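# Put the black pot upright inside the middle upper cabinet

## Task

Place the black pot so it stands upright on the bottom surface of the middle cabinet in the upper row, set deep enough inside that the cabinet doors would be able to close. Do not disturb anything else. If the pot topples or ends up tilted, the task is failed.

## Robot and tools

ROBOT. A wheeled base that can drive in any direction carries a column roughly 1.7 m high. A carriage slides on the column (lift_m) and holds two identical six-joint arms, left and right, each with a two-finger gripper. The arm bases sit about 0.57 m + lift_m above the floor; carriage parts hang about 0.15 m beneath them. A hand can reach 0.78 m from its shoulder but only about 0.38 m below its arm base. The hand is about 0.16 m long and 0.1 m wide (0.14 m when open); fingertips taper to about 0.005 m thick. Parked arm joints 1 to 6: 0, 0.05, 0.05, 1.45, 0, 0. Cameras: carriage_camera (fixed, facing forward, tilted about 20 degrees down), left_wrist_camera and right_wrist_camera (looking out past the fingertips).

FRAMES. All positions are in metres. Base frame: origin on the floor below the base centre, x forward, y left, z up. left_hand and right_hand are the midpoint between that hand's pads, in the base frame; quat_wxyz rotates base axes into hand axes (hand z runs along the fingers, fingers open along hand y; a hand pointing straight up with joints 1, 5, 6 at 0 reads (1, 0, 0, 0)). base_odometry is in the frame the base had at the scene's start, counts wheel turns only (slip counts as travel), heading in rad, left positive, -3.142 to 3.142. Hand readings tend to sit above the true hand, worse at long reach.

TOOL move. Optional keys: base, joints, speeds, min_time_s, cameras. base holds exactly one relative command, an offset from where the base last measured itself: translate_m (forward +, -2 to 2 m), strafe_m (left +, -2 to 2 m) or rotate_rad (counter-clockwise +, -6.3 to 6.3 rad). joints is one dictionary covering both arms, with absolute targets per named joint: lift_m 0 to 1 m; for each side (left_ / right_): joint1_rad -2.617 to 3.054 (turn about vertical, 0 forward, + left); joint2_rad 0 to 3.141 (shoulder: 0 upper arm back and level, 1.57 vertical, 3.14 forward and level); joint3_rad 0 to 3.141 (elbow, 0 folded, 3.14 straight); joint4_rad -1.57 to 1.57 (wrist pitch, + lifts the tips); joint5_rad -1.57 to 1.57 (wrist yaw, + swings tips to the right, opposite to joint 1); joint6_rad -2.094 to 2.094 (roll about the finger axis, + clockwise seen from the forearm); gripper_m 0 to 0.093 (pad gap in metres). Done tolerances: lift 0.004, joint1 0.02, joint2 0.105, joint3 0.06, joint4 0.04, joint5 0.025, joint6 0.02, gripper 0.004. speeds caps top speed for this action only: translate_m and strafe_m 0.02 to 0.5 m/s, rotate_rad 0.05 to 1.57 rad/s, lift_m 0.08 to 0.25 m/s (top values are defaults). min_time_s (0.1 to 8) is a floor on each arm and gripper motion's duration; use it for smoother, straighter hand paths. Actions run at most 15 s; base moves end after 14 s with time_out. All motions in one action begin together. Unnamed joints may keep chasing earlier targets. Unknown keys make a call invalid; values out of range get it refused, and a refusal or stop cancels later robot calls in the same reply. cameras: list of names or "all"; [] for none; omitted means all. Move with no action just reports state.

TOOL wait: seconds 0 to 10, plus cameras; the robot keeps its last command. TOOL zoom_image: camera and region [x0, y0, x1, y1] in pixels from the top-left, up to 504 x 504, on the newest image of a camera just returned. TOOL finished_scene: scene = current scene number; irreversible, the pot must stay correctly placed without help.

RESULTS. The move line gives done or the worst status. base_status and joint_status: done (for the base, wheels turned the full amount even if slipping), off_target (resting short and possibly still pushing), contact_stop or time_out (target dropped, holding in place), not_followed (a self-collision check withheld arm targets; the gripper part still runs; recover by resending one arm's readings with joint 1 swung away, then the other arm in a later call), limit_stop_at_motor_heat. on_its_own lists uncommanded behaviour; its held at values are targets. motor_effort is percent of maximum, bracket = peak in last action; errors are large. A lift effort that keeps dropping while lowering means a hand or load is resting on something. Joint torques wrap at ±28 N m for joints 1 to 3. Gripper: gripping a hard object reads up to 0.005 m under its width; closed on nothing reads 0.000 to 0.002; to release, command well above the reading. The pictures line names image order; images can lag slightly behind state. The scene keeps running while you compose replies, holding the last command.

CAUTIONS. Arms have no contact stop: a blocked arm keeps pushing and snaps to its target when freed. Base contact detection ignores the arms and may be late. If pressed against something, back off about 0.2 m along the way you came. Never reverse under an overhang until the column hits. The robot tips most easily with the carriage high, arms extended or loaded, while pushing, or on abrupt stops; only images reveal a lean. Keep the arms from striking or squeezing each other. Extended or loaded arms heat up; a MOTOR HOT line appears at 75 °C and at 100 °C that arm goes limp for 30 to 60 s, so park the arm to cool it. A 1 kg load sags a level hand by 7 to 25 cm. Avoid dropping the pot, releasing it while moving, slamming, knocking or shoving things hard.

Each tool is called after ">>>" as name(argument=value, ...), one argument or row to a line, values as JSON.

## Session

>>> move(
  joints={"lift_m": 0.7, "left_gripper_m": 0.07, "right_gripper_m": 0.07},
  cameras=["carriage_camera"],
)

Scene clock: 2.13 s.
Joint torques (N m): left_arm=[-0.12 4.63 5.37 -0.22 0.02 0.03] | right_arm=[-0.03 4.67 4.92 -0.34 0.01 0]
move: done
base_odometry: x=+0.000 y=+0.000 heading=+0.000
joint_positions: lift_m=+0.700 left_joint1_rad=+0.004 left_joint2_rad=+0.038 left_joint3_rad=+0.032 left_joint4_rad=+1.473 left_joint5_rad=+0.016 left_joint6_rad=-0.004 left_gripper_m=+0.07013 right_joint1_rad=-0.013 right_joint2_rad=+0.032 right_joint3_rad=+0.046 right_joint4_rad=+1.480 right_joint5_rad=-0.045 right_joint6_rad=-0.037 right_gripper_m=+0.07011
joint_status: all done
motor_effort: lift_m=+23(28) drive_wheels=-2(3)
left_hand: x=+0.2496 y=+0.3008 z=+1.7007 quat_wxyz=(+0.999, +0.008, +0.052, +0.000) (m; base frame)
right_hand: x=+0.2418 y=-0.2960 z=+1.7044 quat_wxyz=(+0.999, -0.023, +0.038, -0.024) (m; base frame)
pictures: carriage_camera

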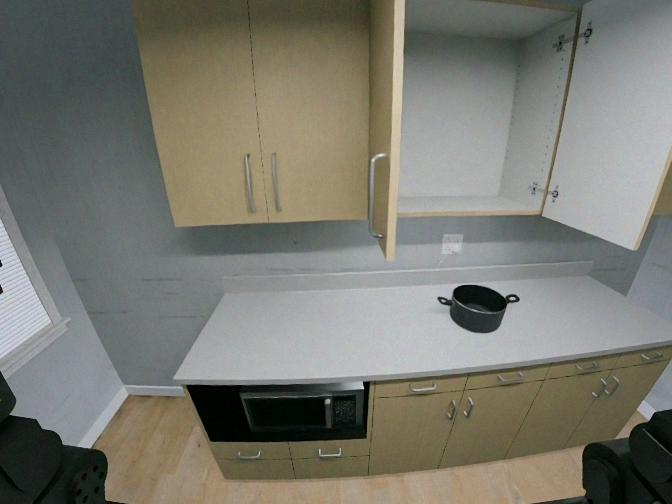

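>>> zoom_image(
  camera="carriage_camera",
  region=[420, 260, 540, 350],
)

>>> zoom_image(
  camera="carriage_camera",
  region=[360, 180, 672, 400],
)

Scaled by 4.200 from the camera's 672x504 image, which has a finer 960x720 frame.

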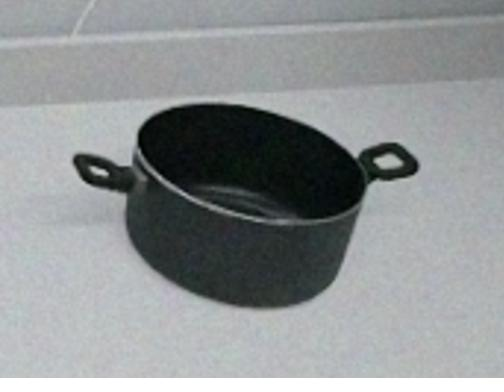

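Scaled by 1.615 from the camera's 672x504 image, which has a finer 960x720 frame.

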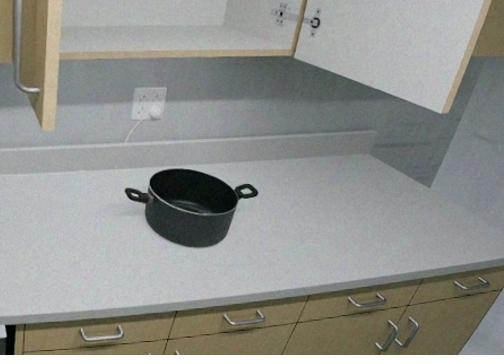

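>>> move(
  base={"rotate_rad": 0.068},
  joints={"lift_m": 0.25},
  cameras=[],
)

>>> move(
  base={"strafe_m": -0.716},
  joints={"left_joint1_rad": -0.322, "left_joint2_rad": 1.807, "left_joint3_rad": 0.92, "left_joint4_rad": 0.908, "left_joint5_rad": -0.172, "left_joint6_rad": -1.32, "right_joint1_rad": 0.338, "right_joint2_rad": 1.753, "right_joint3_rad": 0.848, "right_joint4_rad": 0.925, "right_joint5_rad": 0.188, "right_joint6_rad": 1.32},
  speeds={"strafe_m": 0.3},
  min_time_s=2.5,
  cameras=["carriage_camera"],
)

>>> zoom_image(
  camera="carriage_camera",
  region=[200, 80, 480, 300],
)

Scene clock: 12.17 s.
move: done
base_status: done
joint_status: all done
motor_effort: lift_m=+21(22) drive_wheels=-6(12)
pictures: none

Scene clock: 16.10 s.
Joint torques (N m): left_arm=[-0.25 -10.21 8.34 2.35 -0.08 0] | right_arm=[0.38 -8.36 7.77 1.98 0.12 0.07]
move: done
base_odometry: x=+0.048 y=-0.714 heading=+0.067
base_status: done
joint_positions: lift_m=+0.250 left_joint1_rad=-0.320 left_joint2_rad=+1.807 left_joint3_rad=+0.893 left_joint4_rad=+0.906 left_joint5_rad=-0.158 left_joint6_rad=-1.310 left_gripper_m=+0.07012 right_joint1_rad=+0.332 right_joint2_rad=+1.751 right_joint3_rad=+0.816 right_joint4_rad=+0.921 right_joint5_rad=+0.175 right_joint6_rad=+1.306 right_gripper_m=+0.07011
joint_status: all done
motor_effort: lift_m=+21(21) drive_wheels=-3(9)
left_hand: x=+0.7272 y=+0.1646 z=+1.0351 quat_wxyz=(+0.522, -0.385, +0.596, -0.473) (m; base frame)
right_hand: x=+0.7092 y=-0.1673 z=+1.0326 quat_wxyz=(+0.523, +0.386, +0.598, +0.469) (m; base frame)
pictures: carriage_camera

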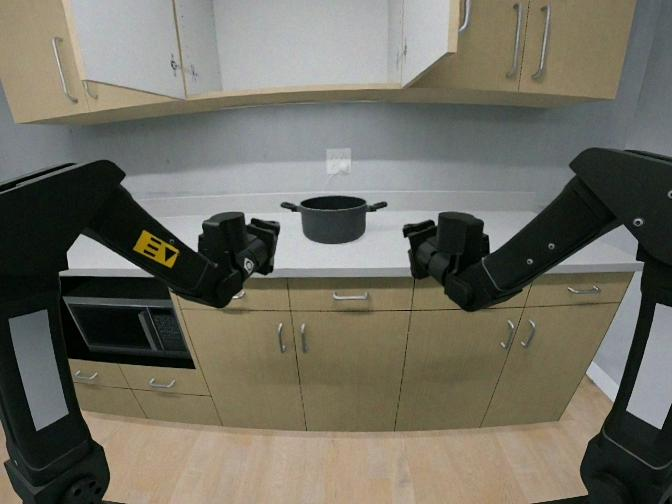

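Scaled by 1.800 from the camera's 672x504 image, which has a finer 960x720 frame.

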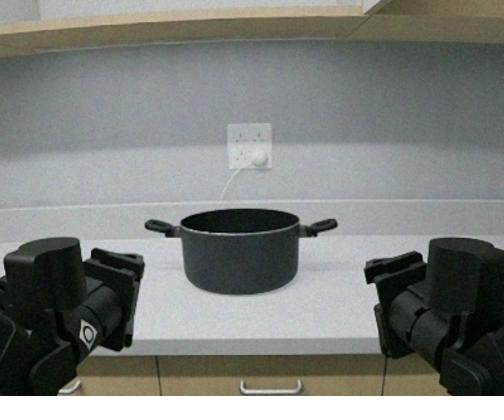

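>>> move(
  base={"strafe_m": 0.034},
  speeds={"strafe_m": 0.1},
  cameras=[],
)

>>> move(
  base={"translate_m": 0.27},
  speeds={"translate_m": 0.18},
)

Scene clock: 19.07 s.
move: done
base_status: done
motor_effort: lift_m=+21(21) drive_wheels=-1(9)
pictures: none

Scene clock: 21.67 s.
Joint torques (N m): left_arm=[-0.32 -10.19 8.36 2.38 -0.05 0] | right_arm=[-0.01 -8.25 7.75 1.99 0.12 0.06]
move: done
base_odometry: x=+0.315 y=-0.663 heading=+0.067
base_status: done
joint_positions: lift_m=+0.250 left_joint1_rad=-0.320 left_joint2_rad=+1.807 left_joint3_rad=+0.893 left_joint4_rad=+0.904 left_joint5_rad=-0.162 left_joint6_rad=-1.310 left_gripper_m=+0.07012 right_joint1_rad=+0.337 right_joint2_rad=+1.752 right_joint3_rad=+0.816 right_joint4_rad=+0.919 right_joint5_rad=+0.178 right_joint6_rad=+1.306 right_gripper_m=+0.07011
motor_effort: lift_m=+21(21) drive_wheels=-5(12)
left_hand: x=+0.7274 y=+0.1657 z=+1.0346 quat_wxyz=(+0.523, -0.387, +0.596, -0.471) (m; base frame)
right_hand: x=+0.7086 y=-0.1653 z=+1.0316 quat_wxyz=(+0.522, +0.386, +0.600, +0.468) (m; base frame)
pictures: carriage_camera, left_wrist_camera, right_wrist_camera

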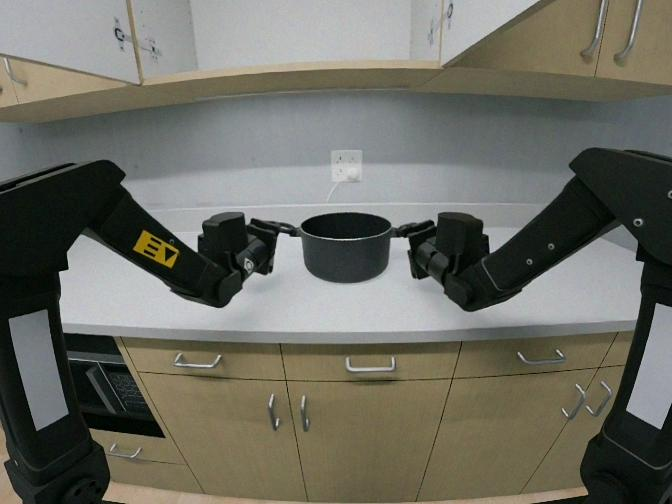

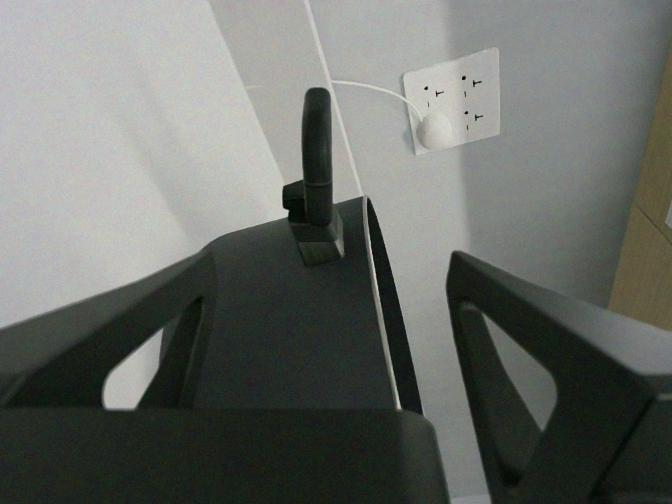

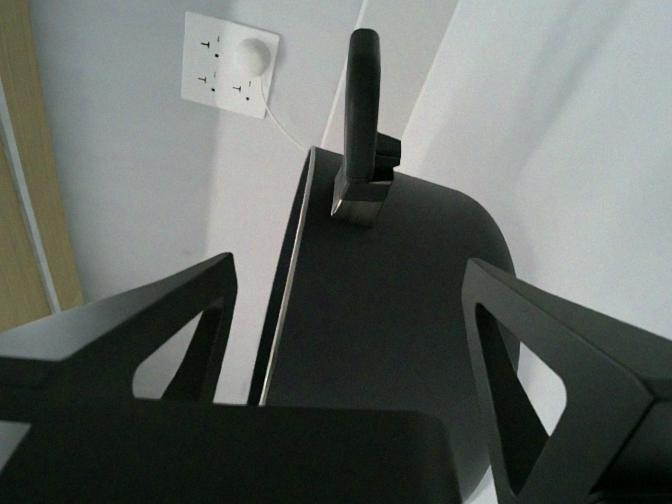

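>>> move(
  base={"strafe_m": -0.011},
  speeds={"strafe_m": 0.05},
  cameras=[],
)

>>> move(
  base={"translate_m": 0.075},
  speeds={"translate_m": 0.1},
)

Scene clock: 23.77 s.
move: done
base_status: done
motor_effort: lift_m=+21(21) drive_wheels=+0(6)
pictures: none

Scene clock: 25.20 s.
Joint torques (N m): left_arm=[0.1 -10.24 8.32 2.39 -0.06 0] | right_arm=[0.08 -8.4 7.83 2.01 0.08 0.07]
move: done
base_odometry: x=+0.391 y=-0.669 heading=+0.067
base_status: done
joint_positions: lift_m=+0.250 left_joint1_rad=-0.323 left_joint2_rad=+1.807 left_joint3_rad=+0.893 left_joint4_rad=+0.903 left_joint5_rad=-0.163 left_joint6_rad=-1.310 left_gripper_m=+0.07012 right_joint1_rad=+0.337 right_joint2_rad=+1.752 right_joint3_rad=+0.816 right_joint4_rad=+0.918 right_joint5_rad=+0.180 right_joint6_rad=+1.307 right_gripper_m=+0.07011
motor_effort: lift_m=+21(21) drive_wheels=-5(10)
left_hand: x=+0.7269 y=+0.1639 z=+1.0344 quat_wxyz=(+0.522, -0.386, +0.597, -0.471) (m; base frame)
right_hand: x=+0.7088 y=-0.1660 z=+1.0315 quat_wxyz=(+0.522, +0.387, +0.599, +0.467) (m; base frame)
pictures: carriage_camera, left_wrist_camera, right_wrist_camera

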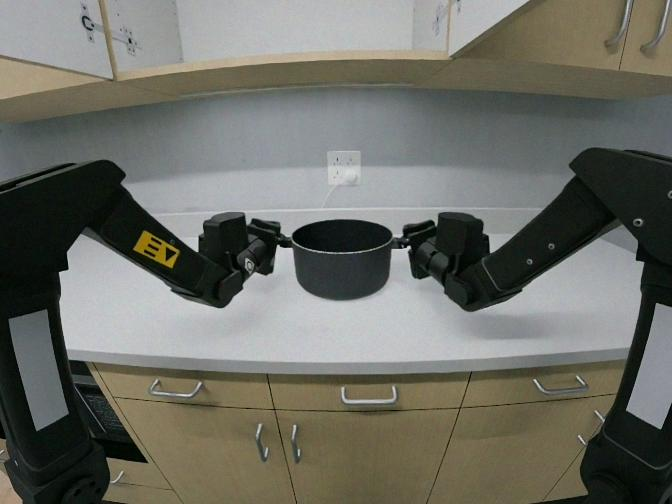

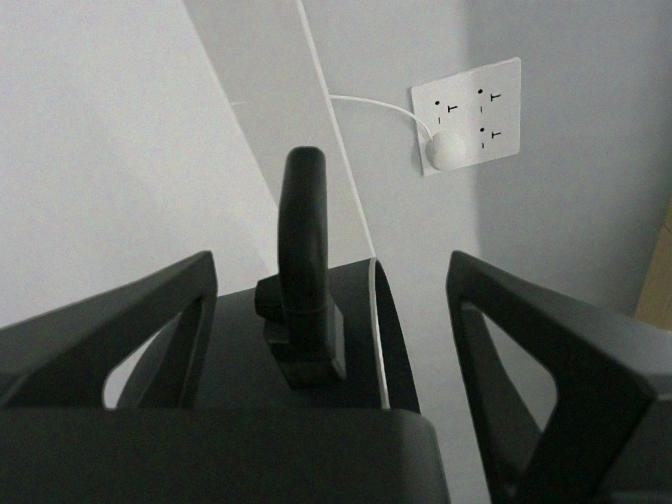

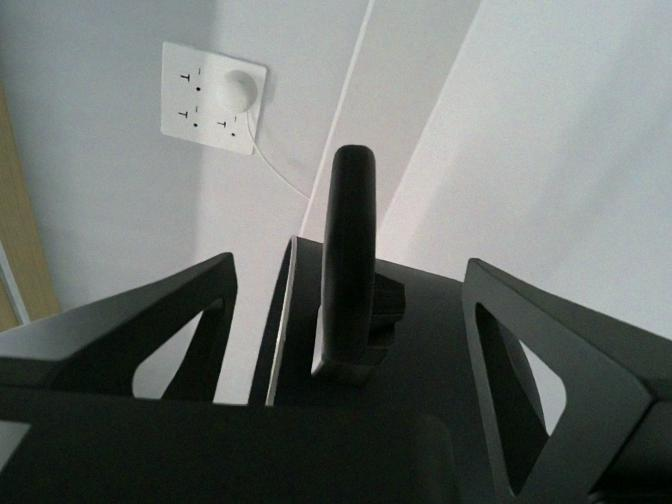

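>>> move(
  base={"translate_m": 0.027},
  joints={"left_joint3_rad": 0.860},
  speeds={"translate_m": 0.08},
  min_time_s=0.5,
  cameras=["left_wrist_camera", "right_wrist_camera"],
)

Scene clock: 27.20 s.
Joint torques (N m): left_arm=[0.06 -10.4 5.39 2.41 -0.06 -0.01] | right_arm=[0.05 -8.62 7.69 2.03 0.07 0.06]
move: done
base_odometry: x=+0.418 y=-0.667 heading=+0.066
base_status: done
joint_positions: lift_m=+0.250 left_joint1_rad=-0.323 left_joint2_rad=+1.810 left_joint3_rad=+0.863 left_joint4_rad=+0.900 left_joint5_rad=-0.163 left_joint6_rad=-1.310 left_gripper_m=+0.07012 right_joint1_rad=+0.336 right_joint2_rad=+1.754 right_joint3_rad=+0.817 right_joint4_rad=+0.917 right_joint5_rad=+0.181 right_joint6_rad=+1.307 right_gripper_m=+0.07011
joint_status: all done
motor_effort: lift_m=+21(21) drive_wheels=+0(10)
left_hand: x=+0.7224 y=+0.1655 z=+1.0193 quat_wxyz=(+0.514, -0.391, +0.608, -0.461) (m; base frame)
right_hand: x=+0.7093 y=-0.1664 z=+1.0309 quat_wxyz=(+0.522, +0.388, +0.599, +0.467) (m; base frame)
pictures: left_wrist_camera, right_wrist_camera

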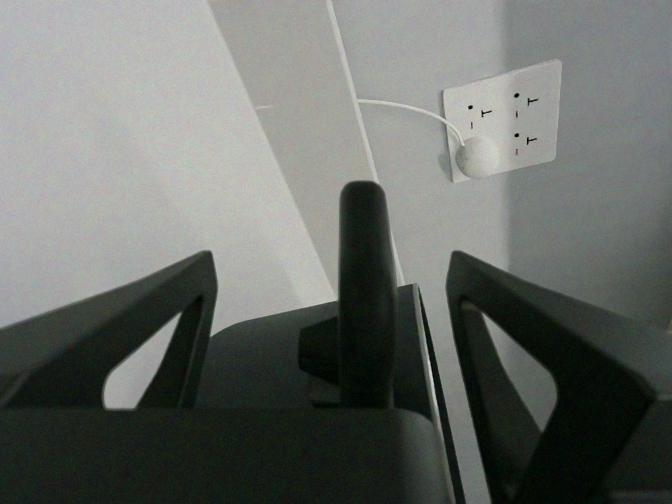

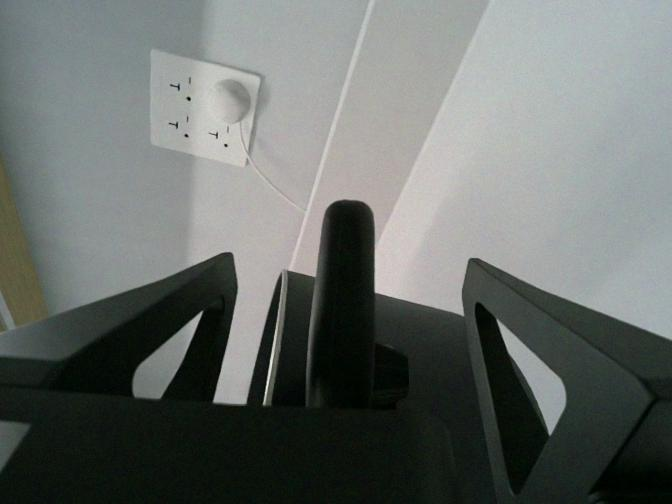

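>>> move(
  joints={"left_joint3_rad": 0.912, "left_gripper_m": 0.025, "right_gripper_m": 0.025},
  min_time_s=0.8,
  cameras=[],
)

>>> move(
  joints={"left_gripper_m": 0.003, "right_gripper_m": 0.003},
  min_time_s=0.9,
  cameras=["left_wrist_camera", "right_wrist_camera"],
)

Scene clock: 29.10 s.
move: done
joint_status: all done
motor_effort: lift_m=+21(21) drive_wheels=+1(1)
pictures: none

Scene clock: 30.30 s.
Joint torques (N m): left_arm=[0.08 -10.45 8.31 2.43 0.04 0.04] | right_arm=[0.13 -8.68 7.6 2.2 0.09 0.09]
move: off_target
base_odometry: x=+0.418 y=-0.667 heading=+0.066
joint_positions: lift_m=+0.250 left_joint1_rad=-0.323 left_joint2_rad=+1.810 left_joint3_rad=+0.885 left_joint4_rad=+0.898 left_joint5_rad=-0.173 left_joint6_rad=-1.314 left_gripper_m=+0.00981 right_joint1_rad=+0.336 right_joint2_rad=+1.755 right_joint3_rad=+0.817 right_joint4_rad=+0.902 right_joint5_rad=+0.182 right_joint6_rad=+1.304 right_gripper_m=+0.02136
joint_status: left_gripper_m off_target (ended at +0.00983, target +0.00300); right_gripper_m off_target (ended at +0.02138, target +0.00300)
motor_effort: lift_m=+21(21) drive_wheels=+0(1)
left_hand: x=+0.7262 y=+0.1662 z=+1.0284 quat_wxyz=(+0.520, -0.393, +0.599, -0.465) (m; base frame)
right_hand: x=+0.7093 y=-0.1666 z=+1.0269 quat_wxyz=(+0.520, +0.389, +0.605, +0.461) (m; base frame)
pictures: left_wrist_camera, right_wrist_camera

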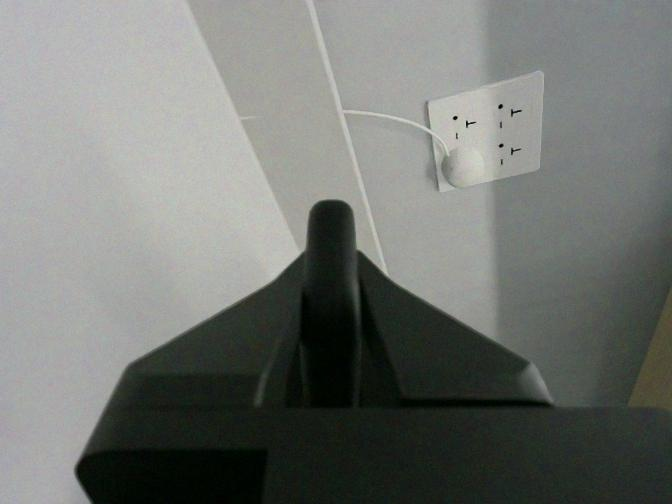

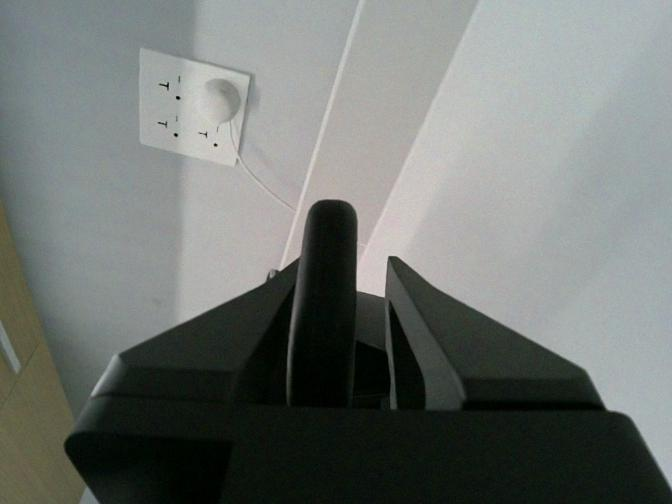

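>>> move(
  joints={"right_gripper_m": 0.065},
  min_time_s=0.6,
  cameras=[],
)

>>> move(
  joints={"right_joint1_rad": 0.238, "right_joint2_rad": 1.69, "right_joint3_rad": 0.772, "right_joint4_rad": 0.95, "right_joint5_rad": -0.06},
  min_time_s=0.9,
  cameras=["right_wrist_camera", "carriage_camera"],
)

Scene clock: 34.00 s.
move: done
joint_status: all done
motor_effort: lift_m=+21(21) drive_wheels=+0(1)
pictures: none

Scene clock: 35.30 s.
Joint torques (N m): left_arm=[-0.01 -10.52 8.24 2.44 0.03 0.08] | right_arm=[-0.59 -11.49 4.88 2.27 -0.19 0.08]
move: done
base_odometry: x=+0.418 y=-0.667 heading=+0.066
joint_positions: lift_m=+0.250 left_joint1_rad=-0.323 left_joint2_rad=+1.810 left_joint3_rad=+0.885 left_joint4_rad=+0.898 left_joint5_rad=-0.173 left_joint6_rad=-1.318 left_gripper_m=+0.00977 right_joint1_rad=+0.243 right_joint2_rad=+1.722 right_joint3_rad=+0.778 right_joint4_rad=+0.925 right_joint5_rad=-0.044 right_joint6_rad=+1.306 right_gripper_m=+0.06491
joint_status: all done
motor_effort: lift_m=+21(21) drive_wheels=+0(1)
left_hand: x=+0.7262 y=+0.1662 z=+1.0284 quat_wxyz=(+0.519, -0.393, +0.599, -0.466) (m; base frame)
right_hand: x=+0.7040 y=-0.1764 z=+1.0311 quat_wxyz=(+0.490, +0.349, +0.623, +0.501) (m; base frame)
pictures: carriage_camera, right_wrist_camera

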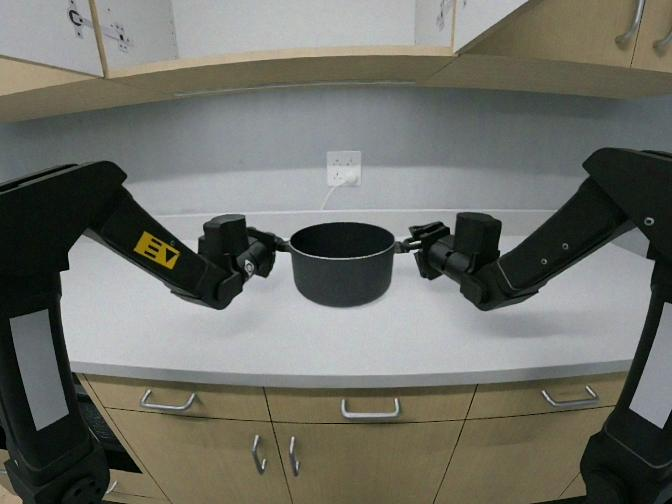

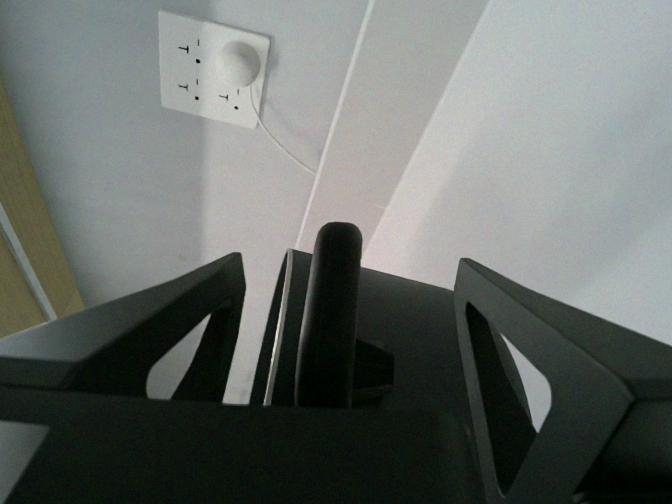

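>>> move(
  joints={"right_joint3_rad": 0.822},
  min_time_s=0.4,
  cameras=[],
)

>>> move(
  joints={"right_gripper_m": 0.003},
  min_time_s=1.2,
  cameras=["right_wrist_camera"],
)

Scene clock: 36.60 s.
move: done
joint_status: all done
motor_effort: lift_m=+21(21) drive_wheels=+1(2)
pictures: none

Scene clock: 38.07 s.
Joint torques (N m): left_arm=[-0.06 -10.47 8.27 2.43 0.03 0.08] | right_arm=[-0.44 -11.07 7.65 2.47 -0.21 -0.05]
move: off_target
base_odometry: x=+0.418 y=-0.667 heading=+0.066
joint_positions: lift_m=+0.250 left_joint1_rad=-0.323 left_joint2_rad=+1.810 left_joint3_rad=+0.885 left_joint4_rad=+0.900 left_joint5_rad=-0.173 left_joint6_rad=-1.318 left_gripper_m=+0.00972 right_joint1_rad=+0.242 right_joint2_rad=+1.718 right_joint3_rad=+0.793 right_joint4_rad=+0.905 right_joint5_rad=-0.044 right_joint6_rad=+1.316 right_gripper_m=+0.01095
joint_status: right_gripper_m off_target (ended at +0.01097, target +0.00300)
motor_effort: lift_m=+21(21) drive_wheels=+1(6)
left_hand: x=+0.7262 y=+0.1662 z=+1.0288 quat_wxyz=(+0.520, -0.393, +0.598, -0.467) (m; base frame)
right_hand: x=+0.7061 y=-0.1764 z=+1.0343 quat_wxyz=(+0.487, +0.352, +0.621, +0.503) (m; base frame)
pictures: right_wrist_camera

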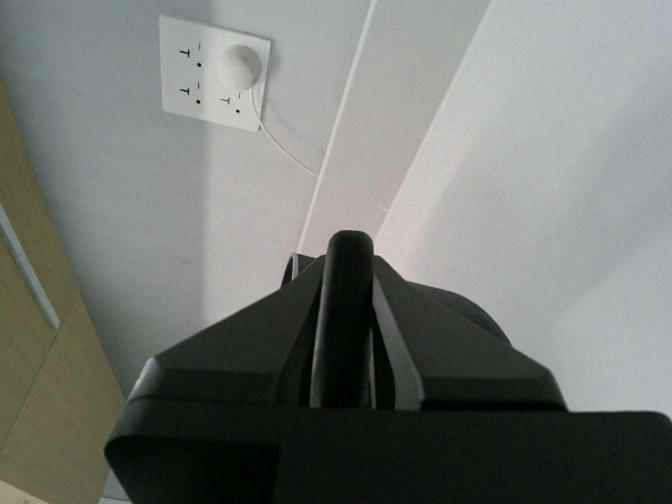

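>>> move(
  joints={"lift_m": 0.34, "left_joint4_rad": 1.02, "right_joint4_rad": 1.11, "left_joint2_rad": 1.758, "right_joint2_rad": 1.67},
  speeds={"lift_m": 0.08},
  min_time_s=1.1,
  cameras=["carriage_camera"],
)

>>> zoom_image(
  camera="carriage_camera",
  region=[230, 180, 450, 340],
)

Scene clock: 40.60 s.
Joint torques (N m): left_arm=[0.01 -16.65 8.09 3.74 0.03 0.27] | right_arm=[-0.34 -13.45 7.66 4.36 -0.2 -0.09]
move: off_target
base_odometry: x=+0.418 y=-0.667 heading=+0.066
joint_positions: lift_m=+0.340 left_joint1_rad=-0.323 left_joint2_rad=+1.821 left_joint3_rad=+0.885 left_joint4_rad=+0.895 left_joint5_rad=-0.173 left_joint6_rad=-1.334 left_gripper_m=+0.00972 right_joint1_rad=+0.239 right_joint2_rad=+1.721 right_joint3_rad=+0.793 right_joint4_rad=+0.892 right_joint5_rad=-0.042 right_joint6_rad=+1.319 right_gripper_m=+0.01057
joint_status: left_joint4_rad off_target (ended at +0.895, target +1.020); right_joint4_rad off_target (ended at +0.892, target +1.110); the others done
motor_effort: lift_m=+25(28) drive_wheels=+0(2)
left_hand: x=+0.7272 y=+0.1659 z=+1.1113 quat_wxyz=(+0.512, -0.401, +0.600, -0.466) (m; base frame)
right_hand: x=+0.7068 y=-0.1780 z=+1.1193 quat_wxyz=(+0.483, +0.358, +0.625, +0.499) (m; base frame)
pictures: carriage_camera

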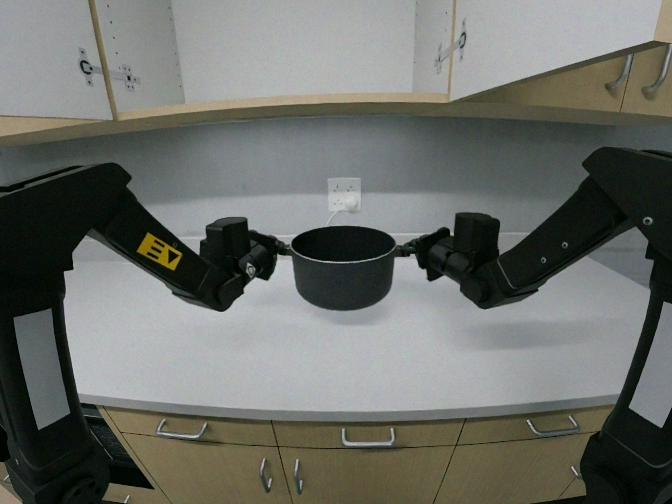

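Scaled by 2.291 from the camera's 672x504 image, which has a finer 960x720 frame.

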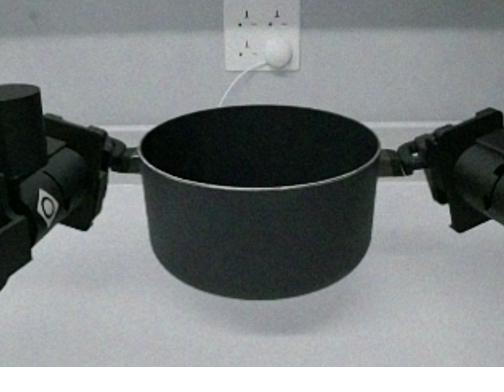

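>>> move(
  base={"translate_m": -0.42},
  speeds={"translate_m": 0.2},
  cameras=[],
)

>>> move(
  base={"strafe_m": 0.15},
  joints={"lift_m": 0.82},
  speeds={"lift_m": 0.2, "strafe_m": 0.08},
  cameras=["carriage_camera"],
)

>>> zoom_image(
  camera="carriage_camera",
  region=[150, 130, 520, 400],
)

Scene clock: 46.70 s.
move: done
base_status: done
motor_effort: lift_m=+25(25) drive_wheels=-2(13)
pictures: none

Scene clock: 49.70 s.
Joint torques (N m): left_arm=[0.08 -16.31 8.27 3.71 -0.01 0.2] | right_arm=[0.2 -13.52 8.25 4.18 -0.22 -0.1]
move: done
base_odometry: x=-0.012 y=-0.545 heading=+0.066
base_status: done
joint_positions: lift_m=+0.820 left_joint1_rad=-0.324 left_joint2_rad=+1.818 left_joint3_rad=+0.885 left_joint4_rad=+0.897 left_joint5_rad=-0.167 left_joint6_rad=-1.329 left_gripper_m=+0.00972 right_joint1_rad=+0.236 right_joint2_rad=+1.721 right_joint3_rad=+0.783 right_joint4_rad=+0.908 right_joint5_rad=-0.042 right_joint6_rad=+1.320 right_gripper_m=+0.01056
joint_status: all done
motor_effort: lift_m=+24(30) drive_wheels=-3(7)
left_hand: x=+0.7266 y=+0.1645 z=+1.5935 quat_wxyz=(+0.513, -0.396, +0.601, -0.468) (m; base frame)
right_hand: x=+0.7057 y=-0.1799 z=+1.5990 quat_wxyz=(+0.485, +0.358, +0.622, +0.500) (m; base frame)
pictures: carriage_camera

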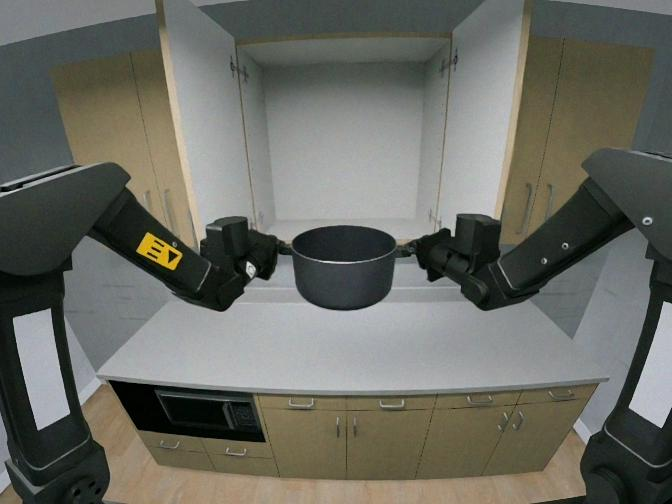

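Scaled by 1.362 from the camera's 672x504 image, which has a finer 960x720 frame.

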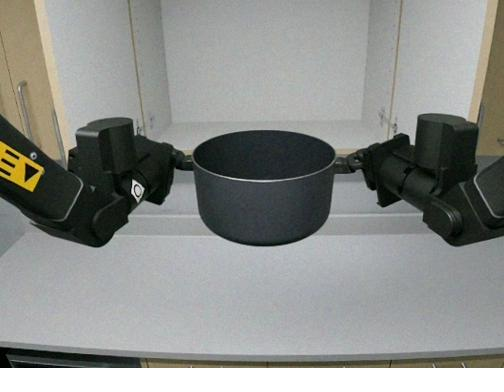

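>>> move(
  base={"strafe_m": -0.015},
  speeds={"strafe_m": 0.06},
  cameras=[],
)

>>> move(
  base={"translate_m": 0.43},
  speeds={"translate_m": 0.15},
  cameras=["carriage_camera"],
)

>>> zoom_image(
  camera="carriage_camera",
  region=[150, 130, 520, 400],
)

Scene clock: 52.53 s.
move: done
base_status: done
motor_effort: lift_m=+24(24) drive_wheels=-1(9)
pictures: none

Scene clock: 56.27 s.
Joint torques (N m): left_arm=[0.31 -16.29 8.25 3.76 0.01 0.22] | right_arm=[0.28 -13.49 8.34 4.21 -0.18 -0.1]
move: done
base_odometry: x=+0.418 y=-0.531 heading=+0.067
base_status: done
joint_positions: lift_m=+0.820 left_joint1_rad=-0.326 left_joint2_rad=+1.818 left_joint3_rad=+0.885 left_joint4_rad=+0.895 left_joint5_rad=-0.169 left_joint6_rad=-1.329 left_gripper_m=+0.00972 right_joint1_rad=+0.234 right_joint2_rad=+1.721 right_joint3_rad=+0.783 right_joint4_rad=+0.906 right_joint5_rad=-0.045 right_joint6_rad=+1.320 right_gripper_m=+0.01056
motor_effort: lift_m=+24(24) drive_wheels=+2(10)
left_hand: x=+0.7264 y=+0.1639 z=+1.5929 quat_wxyz=(+0.512, -0.397, +0.601, -0.467) (m; base frame)
right_hand: x=+0.7059 y=-0.1806 z=+1.5984 quat_wxyz=(+0.485, +0.358, +0.623, +0.499) (m; base frame)
pictures: carriage_camera

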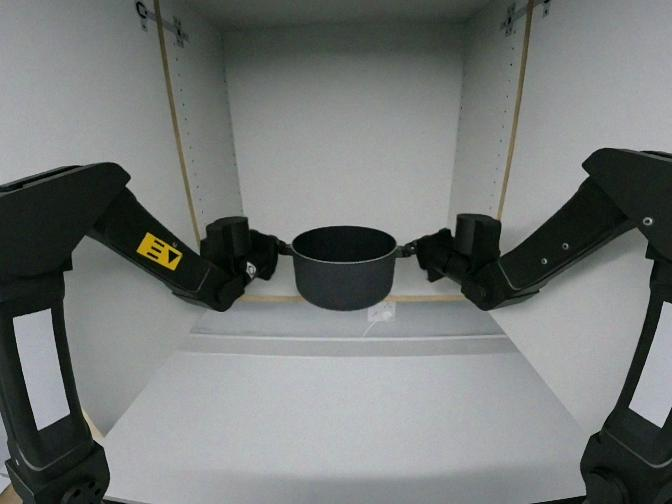

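Scaled by 1.362 from the camera's 672x504 image, which has a finer 960x720 frame.

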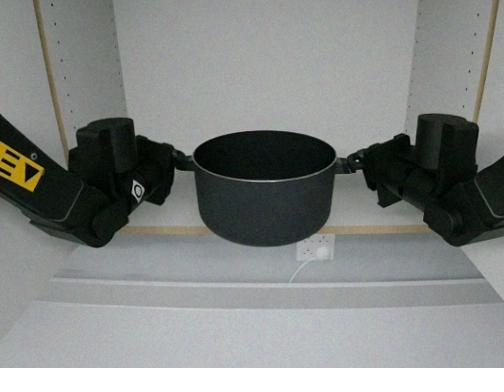

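>>> move(
  joints={"left_joint1_rad": -0.259, "left_joint2_rad": 2.022, "left_joint3_rad": 1.307, "left_joint4_rad": 0.906, "left_joint5_rad": -0.109, "right_joint1_rad": 0.190, "right_joint2_rad": 1.948, "right_joint3_rad": 1.206, "right_joint4_rad": 1.02, "right_joint5_rad": -0.108},
  min_time_s=1.5,
  cameras=[],
)

>>> move(
  joints={"left_joint1_rad": -0.217, "left_joint2_rad": 2.304, "left_joint3_rad": 1.812, "left_joint4_rad": 0.716, "left_joint5_rad": -0.067, "right_joint1_rad": 0.158, "right_joint2_rad": 2.228, "right_joint3_rad": 1.686, "right_joint4_rad": 0.851, "right_joint5_rad": -0.14},
  min_time_s=1.5,
  cameras=["carriage_camera"],
)

>>> zoom_image(
  camera="carriage_camera",
  region=[210, 150, 470, 330],
)

Scene clock: 61.93 s.
move: off_target
joint_status: left_joint3_rad off_target (ended at +1.241, target +1.307); left_joint4_rad off_target (ended at +0.777, target +0.906); right_joint3_rad off_target (ended at +1.126, target +1.206); right_joint4_rad off_target (ended at +0.833, target +1.020); the others done
motor_effort: lift_m=+24(24) drive_wheels=+1(6)
pictures: none

Scene clock: 63.73 s.
Joint torques (N m): left_arm=[0.02 -20.77 13.04 3.83 0.02 0.07] | right_arm=[0.12 -19.08 12.36 4.04 -0.21 -0.11]
move: off_target
base_odometry: x=+0.418 y=-0.531 heading=+0.067
joint_positions: lift_m=+0.820 left_joint1_rad=-0.217 left_joint2_rad=+2.349 left_joint3_rad=+1.742 left_joint4_rad=+0.584 left_joint5_rad=-0.067 left_joint6_rad=-1.317 left_gripper_m=+0.00972 right_joint1_rad=+0.156 right_joint2_rad=+2.277 right_joint3_rad=+1.601 right_joint4_rad=+0.665 right_joint5_rad=-0.123 right_joint6_rad=+1.322 right_gripper_m=+0.01056
joint_status: left_joint3_rad off_target (ended at +1.742, target +1.812); left_joint4_rad off_target (ended at +0.584, target +0.716); right_joint3_rad off_target (ended at +1.601, target +1.686); right_joint4_rad off_target (ended at +0.665, target +0.851); the others done
motor_effort: lift_m=+24(24) drive_wheels=+1(3)
left_hand: x=+0.8952 y=+0.1666 z=+1.5997 quat_wxyz=(+0.519, -0.393, +0.597, -0.468) (m; base frame)
right_hand: x=+0.8758 y=-0.1793 z=+1.5994 quat_wxyz=(+0.489, +0.354, +0.616, +0.505) (m; base frame)
pictures: carriage_camera

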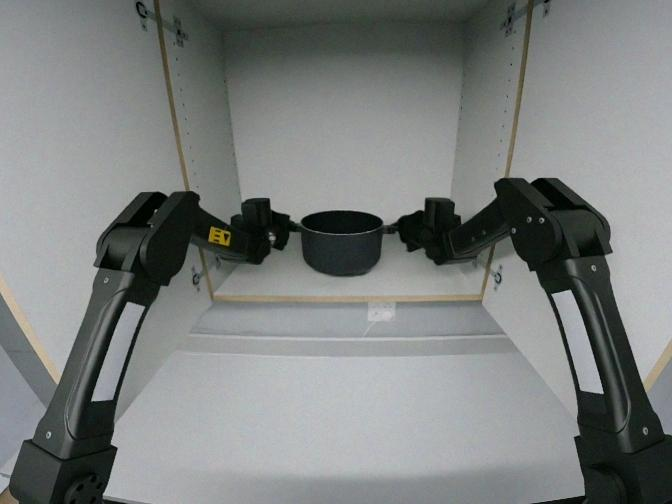

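Scaled by 1.938 from the camera's 672x504 image, which has a finer 960x720 frame.

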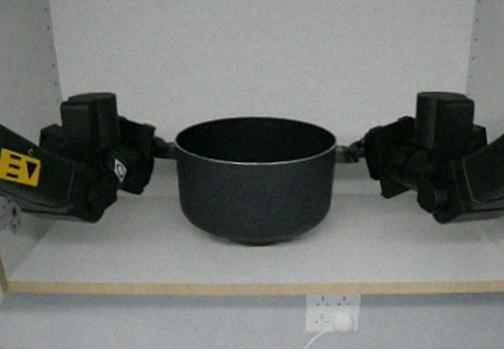

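>>> move(
  joints={"lift_m": 0.768},
  speeds={"lift_m": 0.09},
  cameras=[],
)

>>> move(
  joints={"lift_m": 0.745, "left_joint4_rad": 0.58, "right_joint4_rad": 0.68},
  speeds={"lift_m": 0.08},
  min_time_s=0.4,
  cameras=["carriage_camera"],
)

>>> zoom_image(
  camera="carriage_camera",
  region=[210, 150, 470, 330],
)

Scene clock: 65.90 s.
move: done
joint_status: all done
motor_effort: lift_m=+21(22) drive_wheels=+3(7)
pictures: none

Scene clock: 66.67 s.
Joint torques (N m): left_arm=[-0.18 -20.03 8.62 2.12 0.03 -0.09] | right_arm=[0.14 -17.73 8.21 2.32 -0.18 -0.12]
move: done
base_odometry: x=+0.418 y=-0.531 heading=+0.067
joint_positions: lift_m=+0.745 left_joint1_rad=-0.215 left_joint2_rad=+2.341 left_joint3_rad=+1.791 left_joint4_rad=+0.597 left_joint5_rad=-0.065 left_joint6_rad=-1.304 left_gripper_m=+0.00968 right_joint1_rad=+0.155 right_joint2_rad=+2.264 right_joint3_rad=+1.658 right_joint4_rad=+0.647 right_joint5_rad=-0.126 right_joint6_rad=+1.320 right_gripper_m=+0.01057
joint_status: all done
motor_effort: lift_m=+20(20) drive_wheels=+1(6)
left_hand: x=+0.8985 y=+0.1671 z=+1.5570 quat_wxyz=(+0.540, -0.377, +0.578, -0.482) (m; base frame)
right_hand: x=+0.8799 y=-0.1789 z=+1.5564 quat_wxyz=(+0.504, +0.342, +0.602, +0.517) (m; base frame)
pictures: carriage_camera

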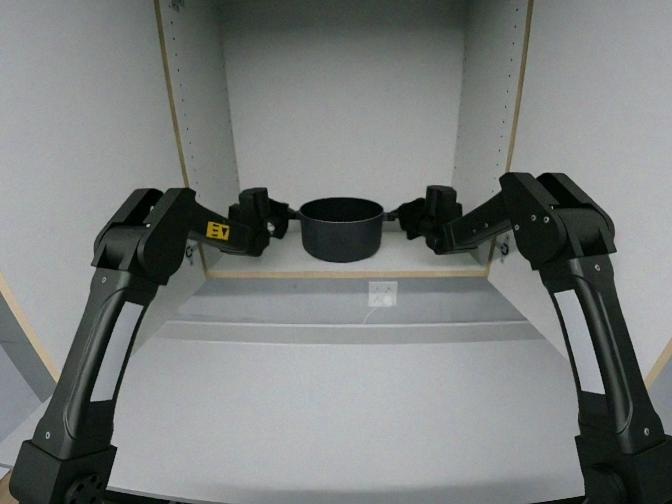

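Scaled by 1.938 from the camera's 672x504 image, which has a finer 960x720 frame.

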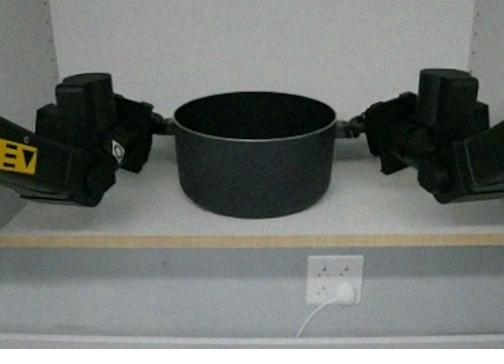

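>>> move(
  joints={"lift_m": 0.733, "left_joint4_rad": 0.42, "right_joint4_rad": 0.45},
  speeds={"lift_m": 0.08},
  min_time_s=0.9,
  cameras=["carriage_camera"],
)

>>> zoom_image(
  camera="carriage_camera",
  region=[210, 150, 470, 330],
)

Scene clock: 68.37 s.
Joint torques (N m): left_arm=[-0.21 -17.58 6.87 1.39 0.01 0.03] | right_arm=[0.16 -14.37 5.91 1.19 -0.17 -0.08]
move: off_target
base_odometry: x=+0.418 y=-0.531 heading=+0.067
joint_positions: lift_m=+0.733 left_joint1_rad=-0.215 left_joint2_rad=+2.318 left_joint3_rad=+1.811 left_joint4_rad=+0.506 left_joint5_rad=-0.065 left_joint6_rad=-1.310 left_gripper_m=+0.00968 right_joint1_rad=+0.155 right_joint2_rad=+2.232 right_joint3_rad=+1.691 right_joint4_rad=+0.522 right_joint5_rad=-0.126 right_joint6_rad=+1.317 right_gripper_m=+0.01057
joint_status: left_joint4_rad off_target (ended at +0.506, target +0.420); right_joint4_rad off_target (ended at +0.523, target +0.450); the others done
motor_effort: lift_m=+20(20) drive_wheels=+1(2)
left_hand: x=+0.8974 y=+0.1673 z=+1.5481 quat_wxyz=(+0.527, -0.388, +0.592, -0.471) (m; base frame)
right_hand: x=+0.8788 y=-0.1790 z=+1.5501 quat_wxyz=(+0.488, +0.354, +0.620, +0.503) (m; base frame)
pictures: carriage_camera

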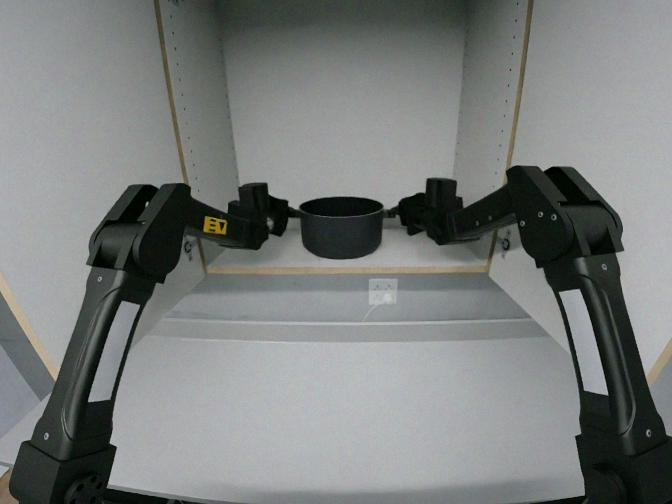

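Scaled by 1.938 from the camera's 672x504 image, which has a finer 960x720 frame.

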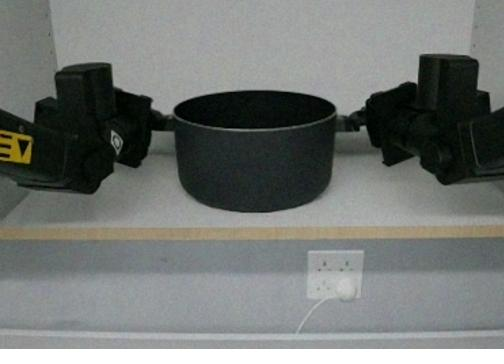

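>>> move(
  joints={"lift_m": 0.745, "left_joint4_rad": 0.49, "right_joint4_rad": 0.51},
  speeds={"lift_m": 0.08},
  min_time_s=0.5,
)

Scene clock: 75.07 s.
Joint torques (N m): left_arm=[-0.25 -17.59 6.83 2.6 0.02 0.17] | right_arm=[0.12 -14.45 5.78 2.21 -0.18 -0.03]
move: done
base_odometry: x=+0.418 y=-0.531 heading=+0.067
joint_positions: lift_m=+0.745 left_joint1_rad=-0.215 left_joint2_rad=+2.318 left_joint3_rad=+1.811 left_joint4_rad=+0.468 left_joint5_rad=-0.065 left_joint6_rad=-1.325 left_gripper_m=+0.00968 right_joint1_rad=+0.155 right_joint2_rad=+2.232 right_joint3_rad=+1.691 right_joint4_rad=+0.490 right_joint5_rad=-0.126 right_joint6_rad=+1.314 right_gripper_m=+0.01051
joint_status: all done
motor_effort: lift_m=+24(27) drive_wheels=+1(6)
left_hand: x=+0.8972 y=+0.1673 z=+1.5503 quat_wxyz=(+0.514, -0.399, +0.600, -0.466) (m; base frame)
right_hand: x=+0.8786 y=-0.1791 z=+1.5539 quat_wxyz=(+0.480, +0.360, +0.629, +0.495) (m; base frame)
pictures: carriage_camera, left_wrist_camera, right_wrist_camera

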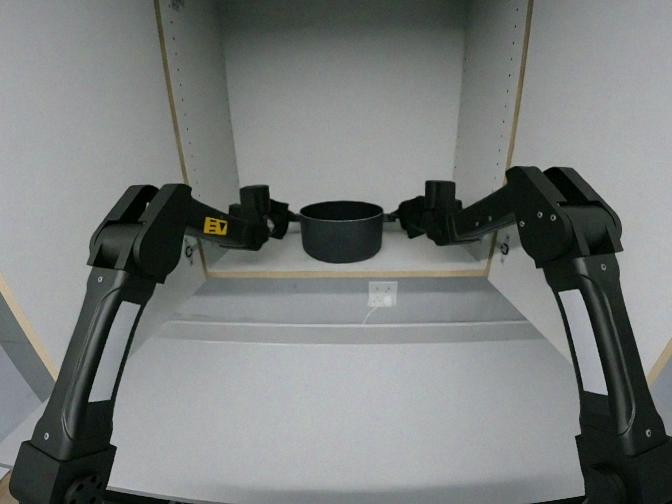

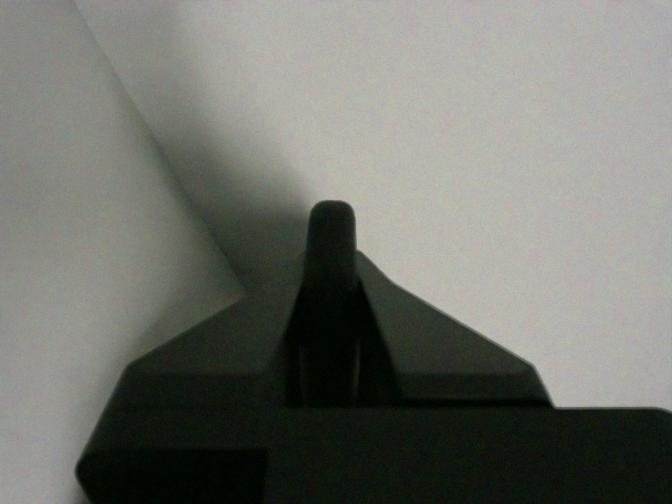

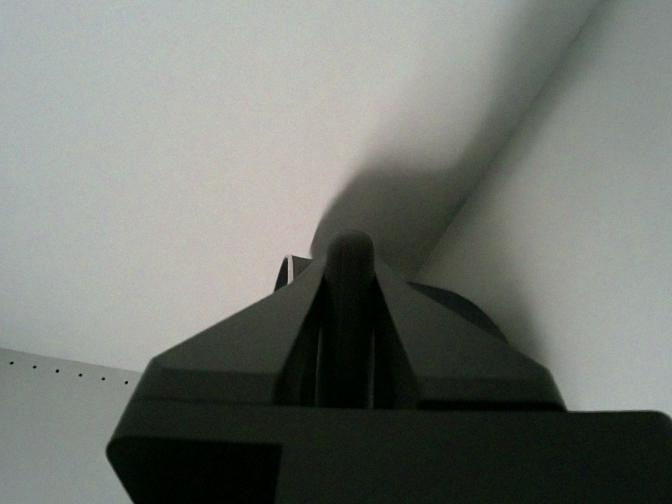

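>>> zoom_image(
  camera="carriage_camera",
  region=[200, 160, 500, 300],
)

Scaled by 1.680 from the camera's 672x504 image, which has a finer 960x720 frame.

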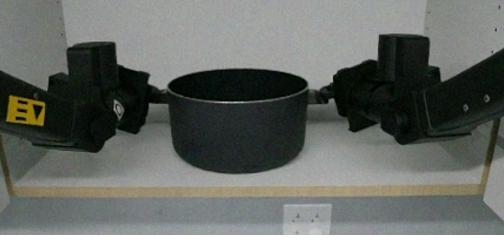

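>>> move(
  joints={"lift_m": 0.739},
  speeds={"lift_m": 0.08},
  cameras=["carriage_camera"],
)

>>> zoom_image(
  camera="carriage_camera",
  region=[200, 160, 500, 300],
)

Scene clock: 77.00 s.
Joint torques (N m): left_arm=[-0.21 -17.58 6.86 2.43 0.02 0.15] | right_arm=[0.1 -14.41 5.75 2.01 -0.18 -0.03]
move: done
base_odometry: x=+0.418 y=-0.531 heading=+0.067
joint_positions: lift_m=+0.739 left_joint1_rad=-0.215 left_joint2_rad=+2.318 left_joint3_rad=+1.811 left_joint4_rad=+0.483 left_joint5_rad=-0.065 left_joint6_rad=-1.326 left_gripper_m=+0.00968 right_joint1_rad=+0.155 right_joint2_rad=+2.232 right_joint3_rad=+1.691 right_joint4_rad=+0.508 right_joint5_rad=-0.126 right_joint6_rad=+1.312 right_gripper_m=+0.01051
joint_status: all done
motor_effort: lift_m=+20(21) drive_wheels=+1(5)
left_hand: x=+0.8973 y=+0.1673 z=+1.5483 quat_wxyz=(+0.517, -0.396, +0.596, -0.470) (m; base frame)
right_hand: x=+0.8788 y=-0.1791 z=+1.5526 quat_wxyz=(+0.485, +0.356, +0.624, +0.498) (m; base frame)
pictures: carriage_camera

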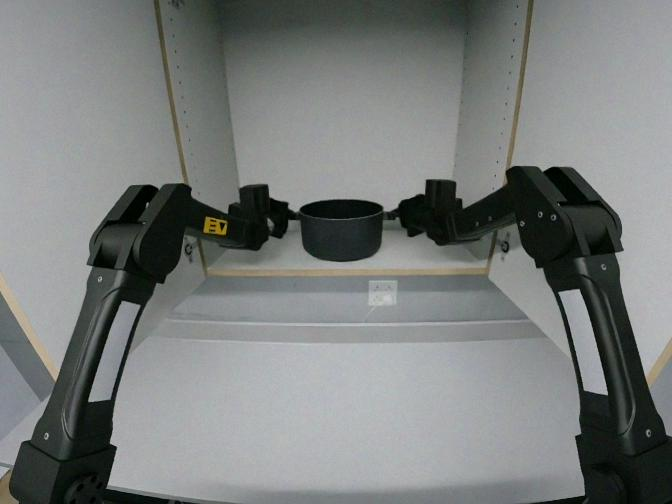

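Scaled by 1.680 from the camera's 672x504 image, which has a finer 960x720 frame.

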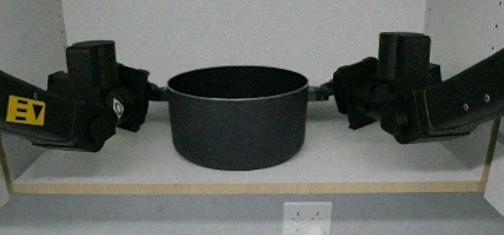

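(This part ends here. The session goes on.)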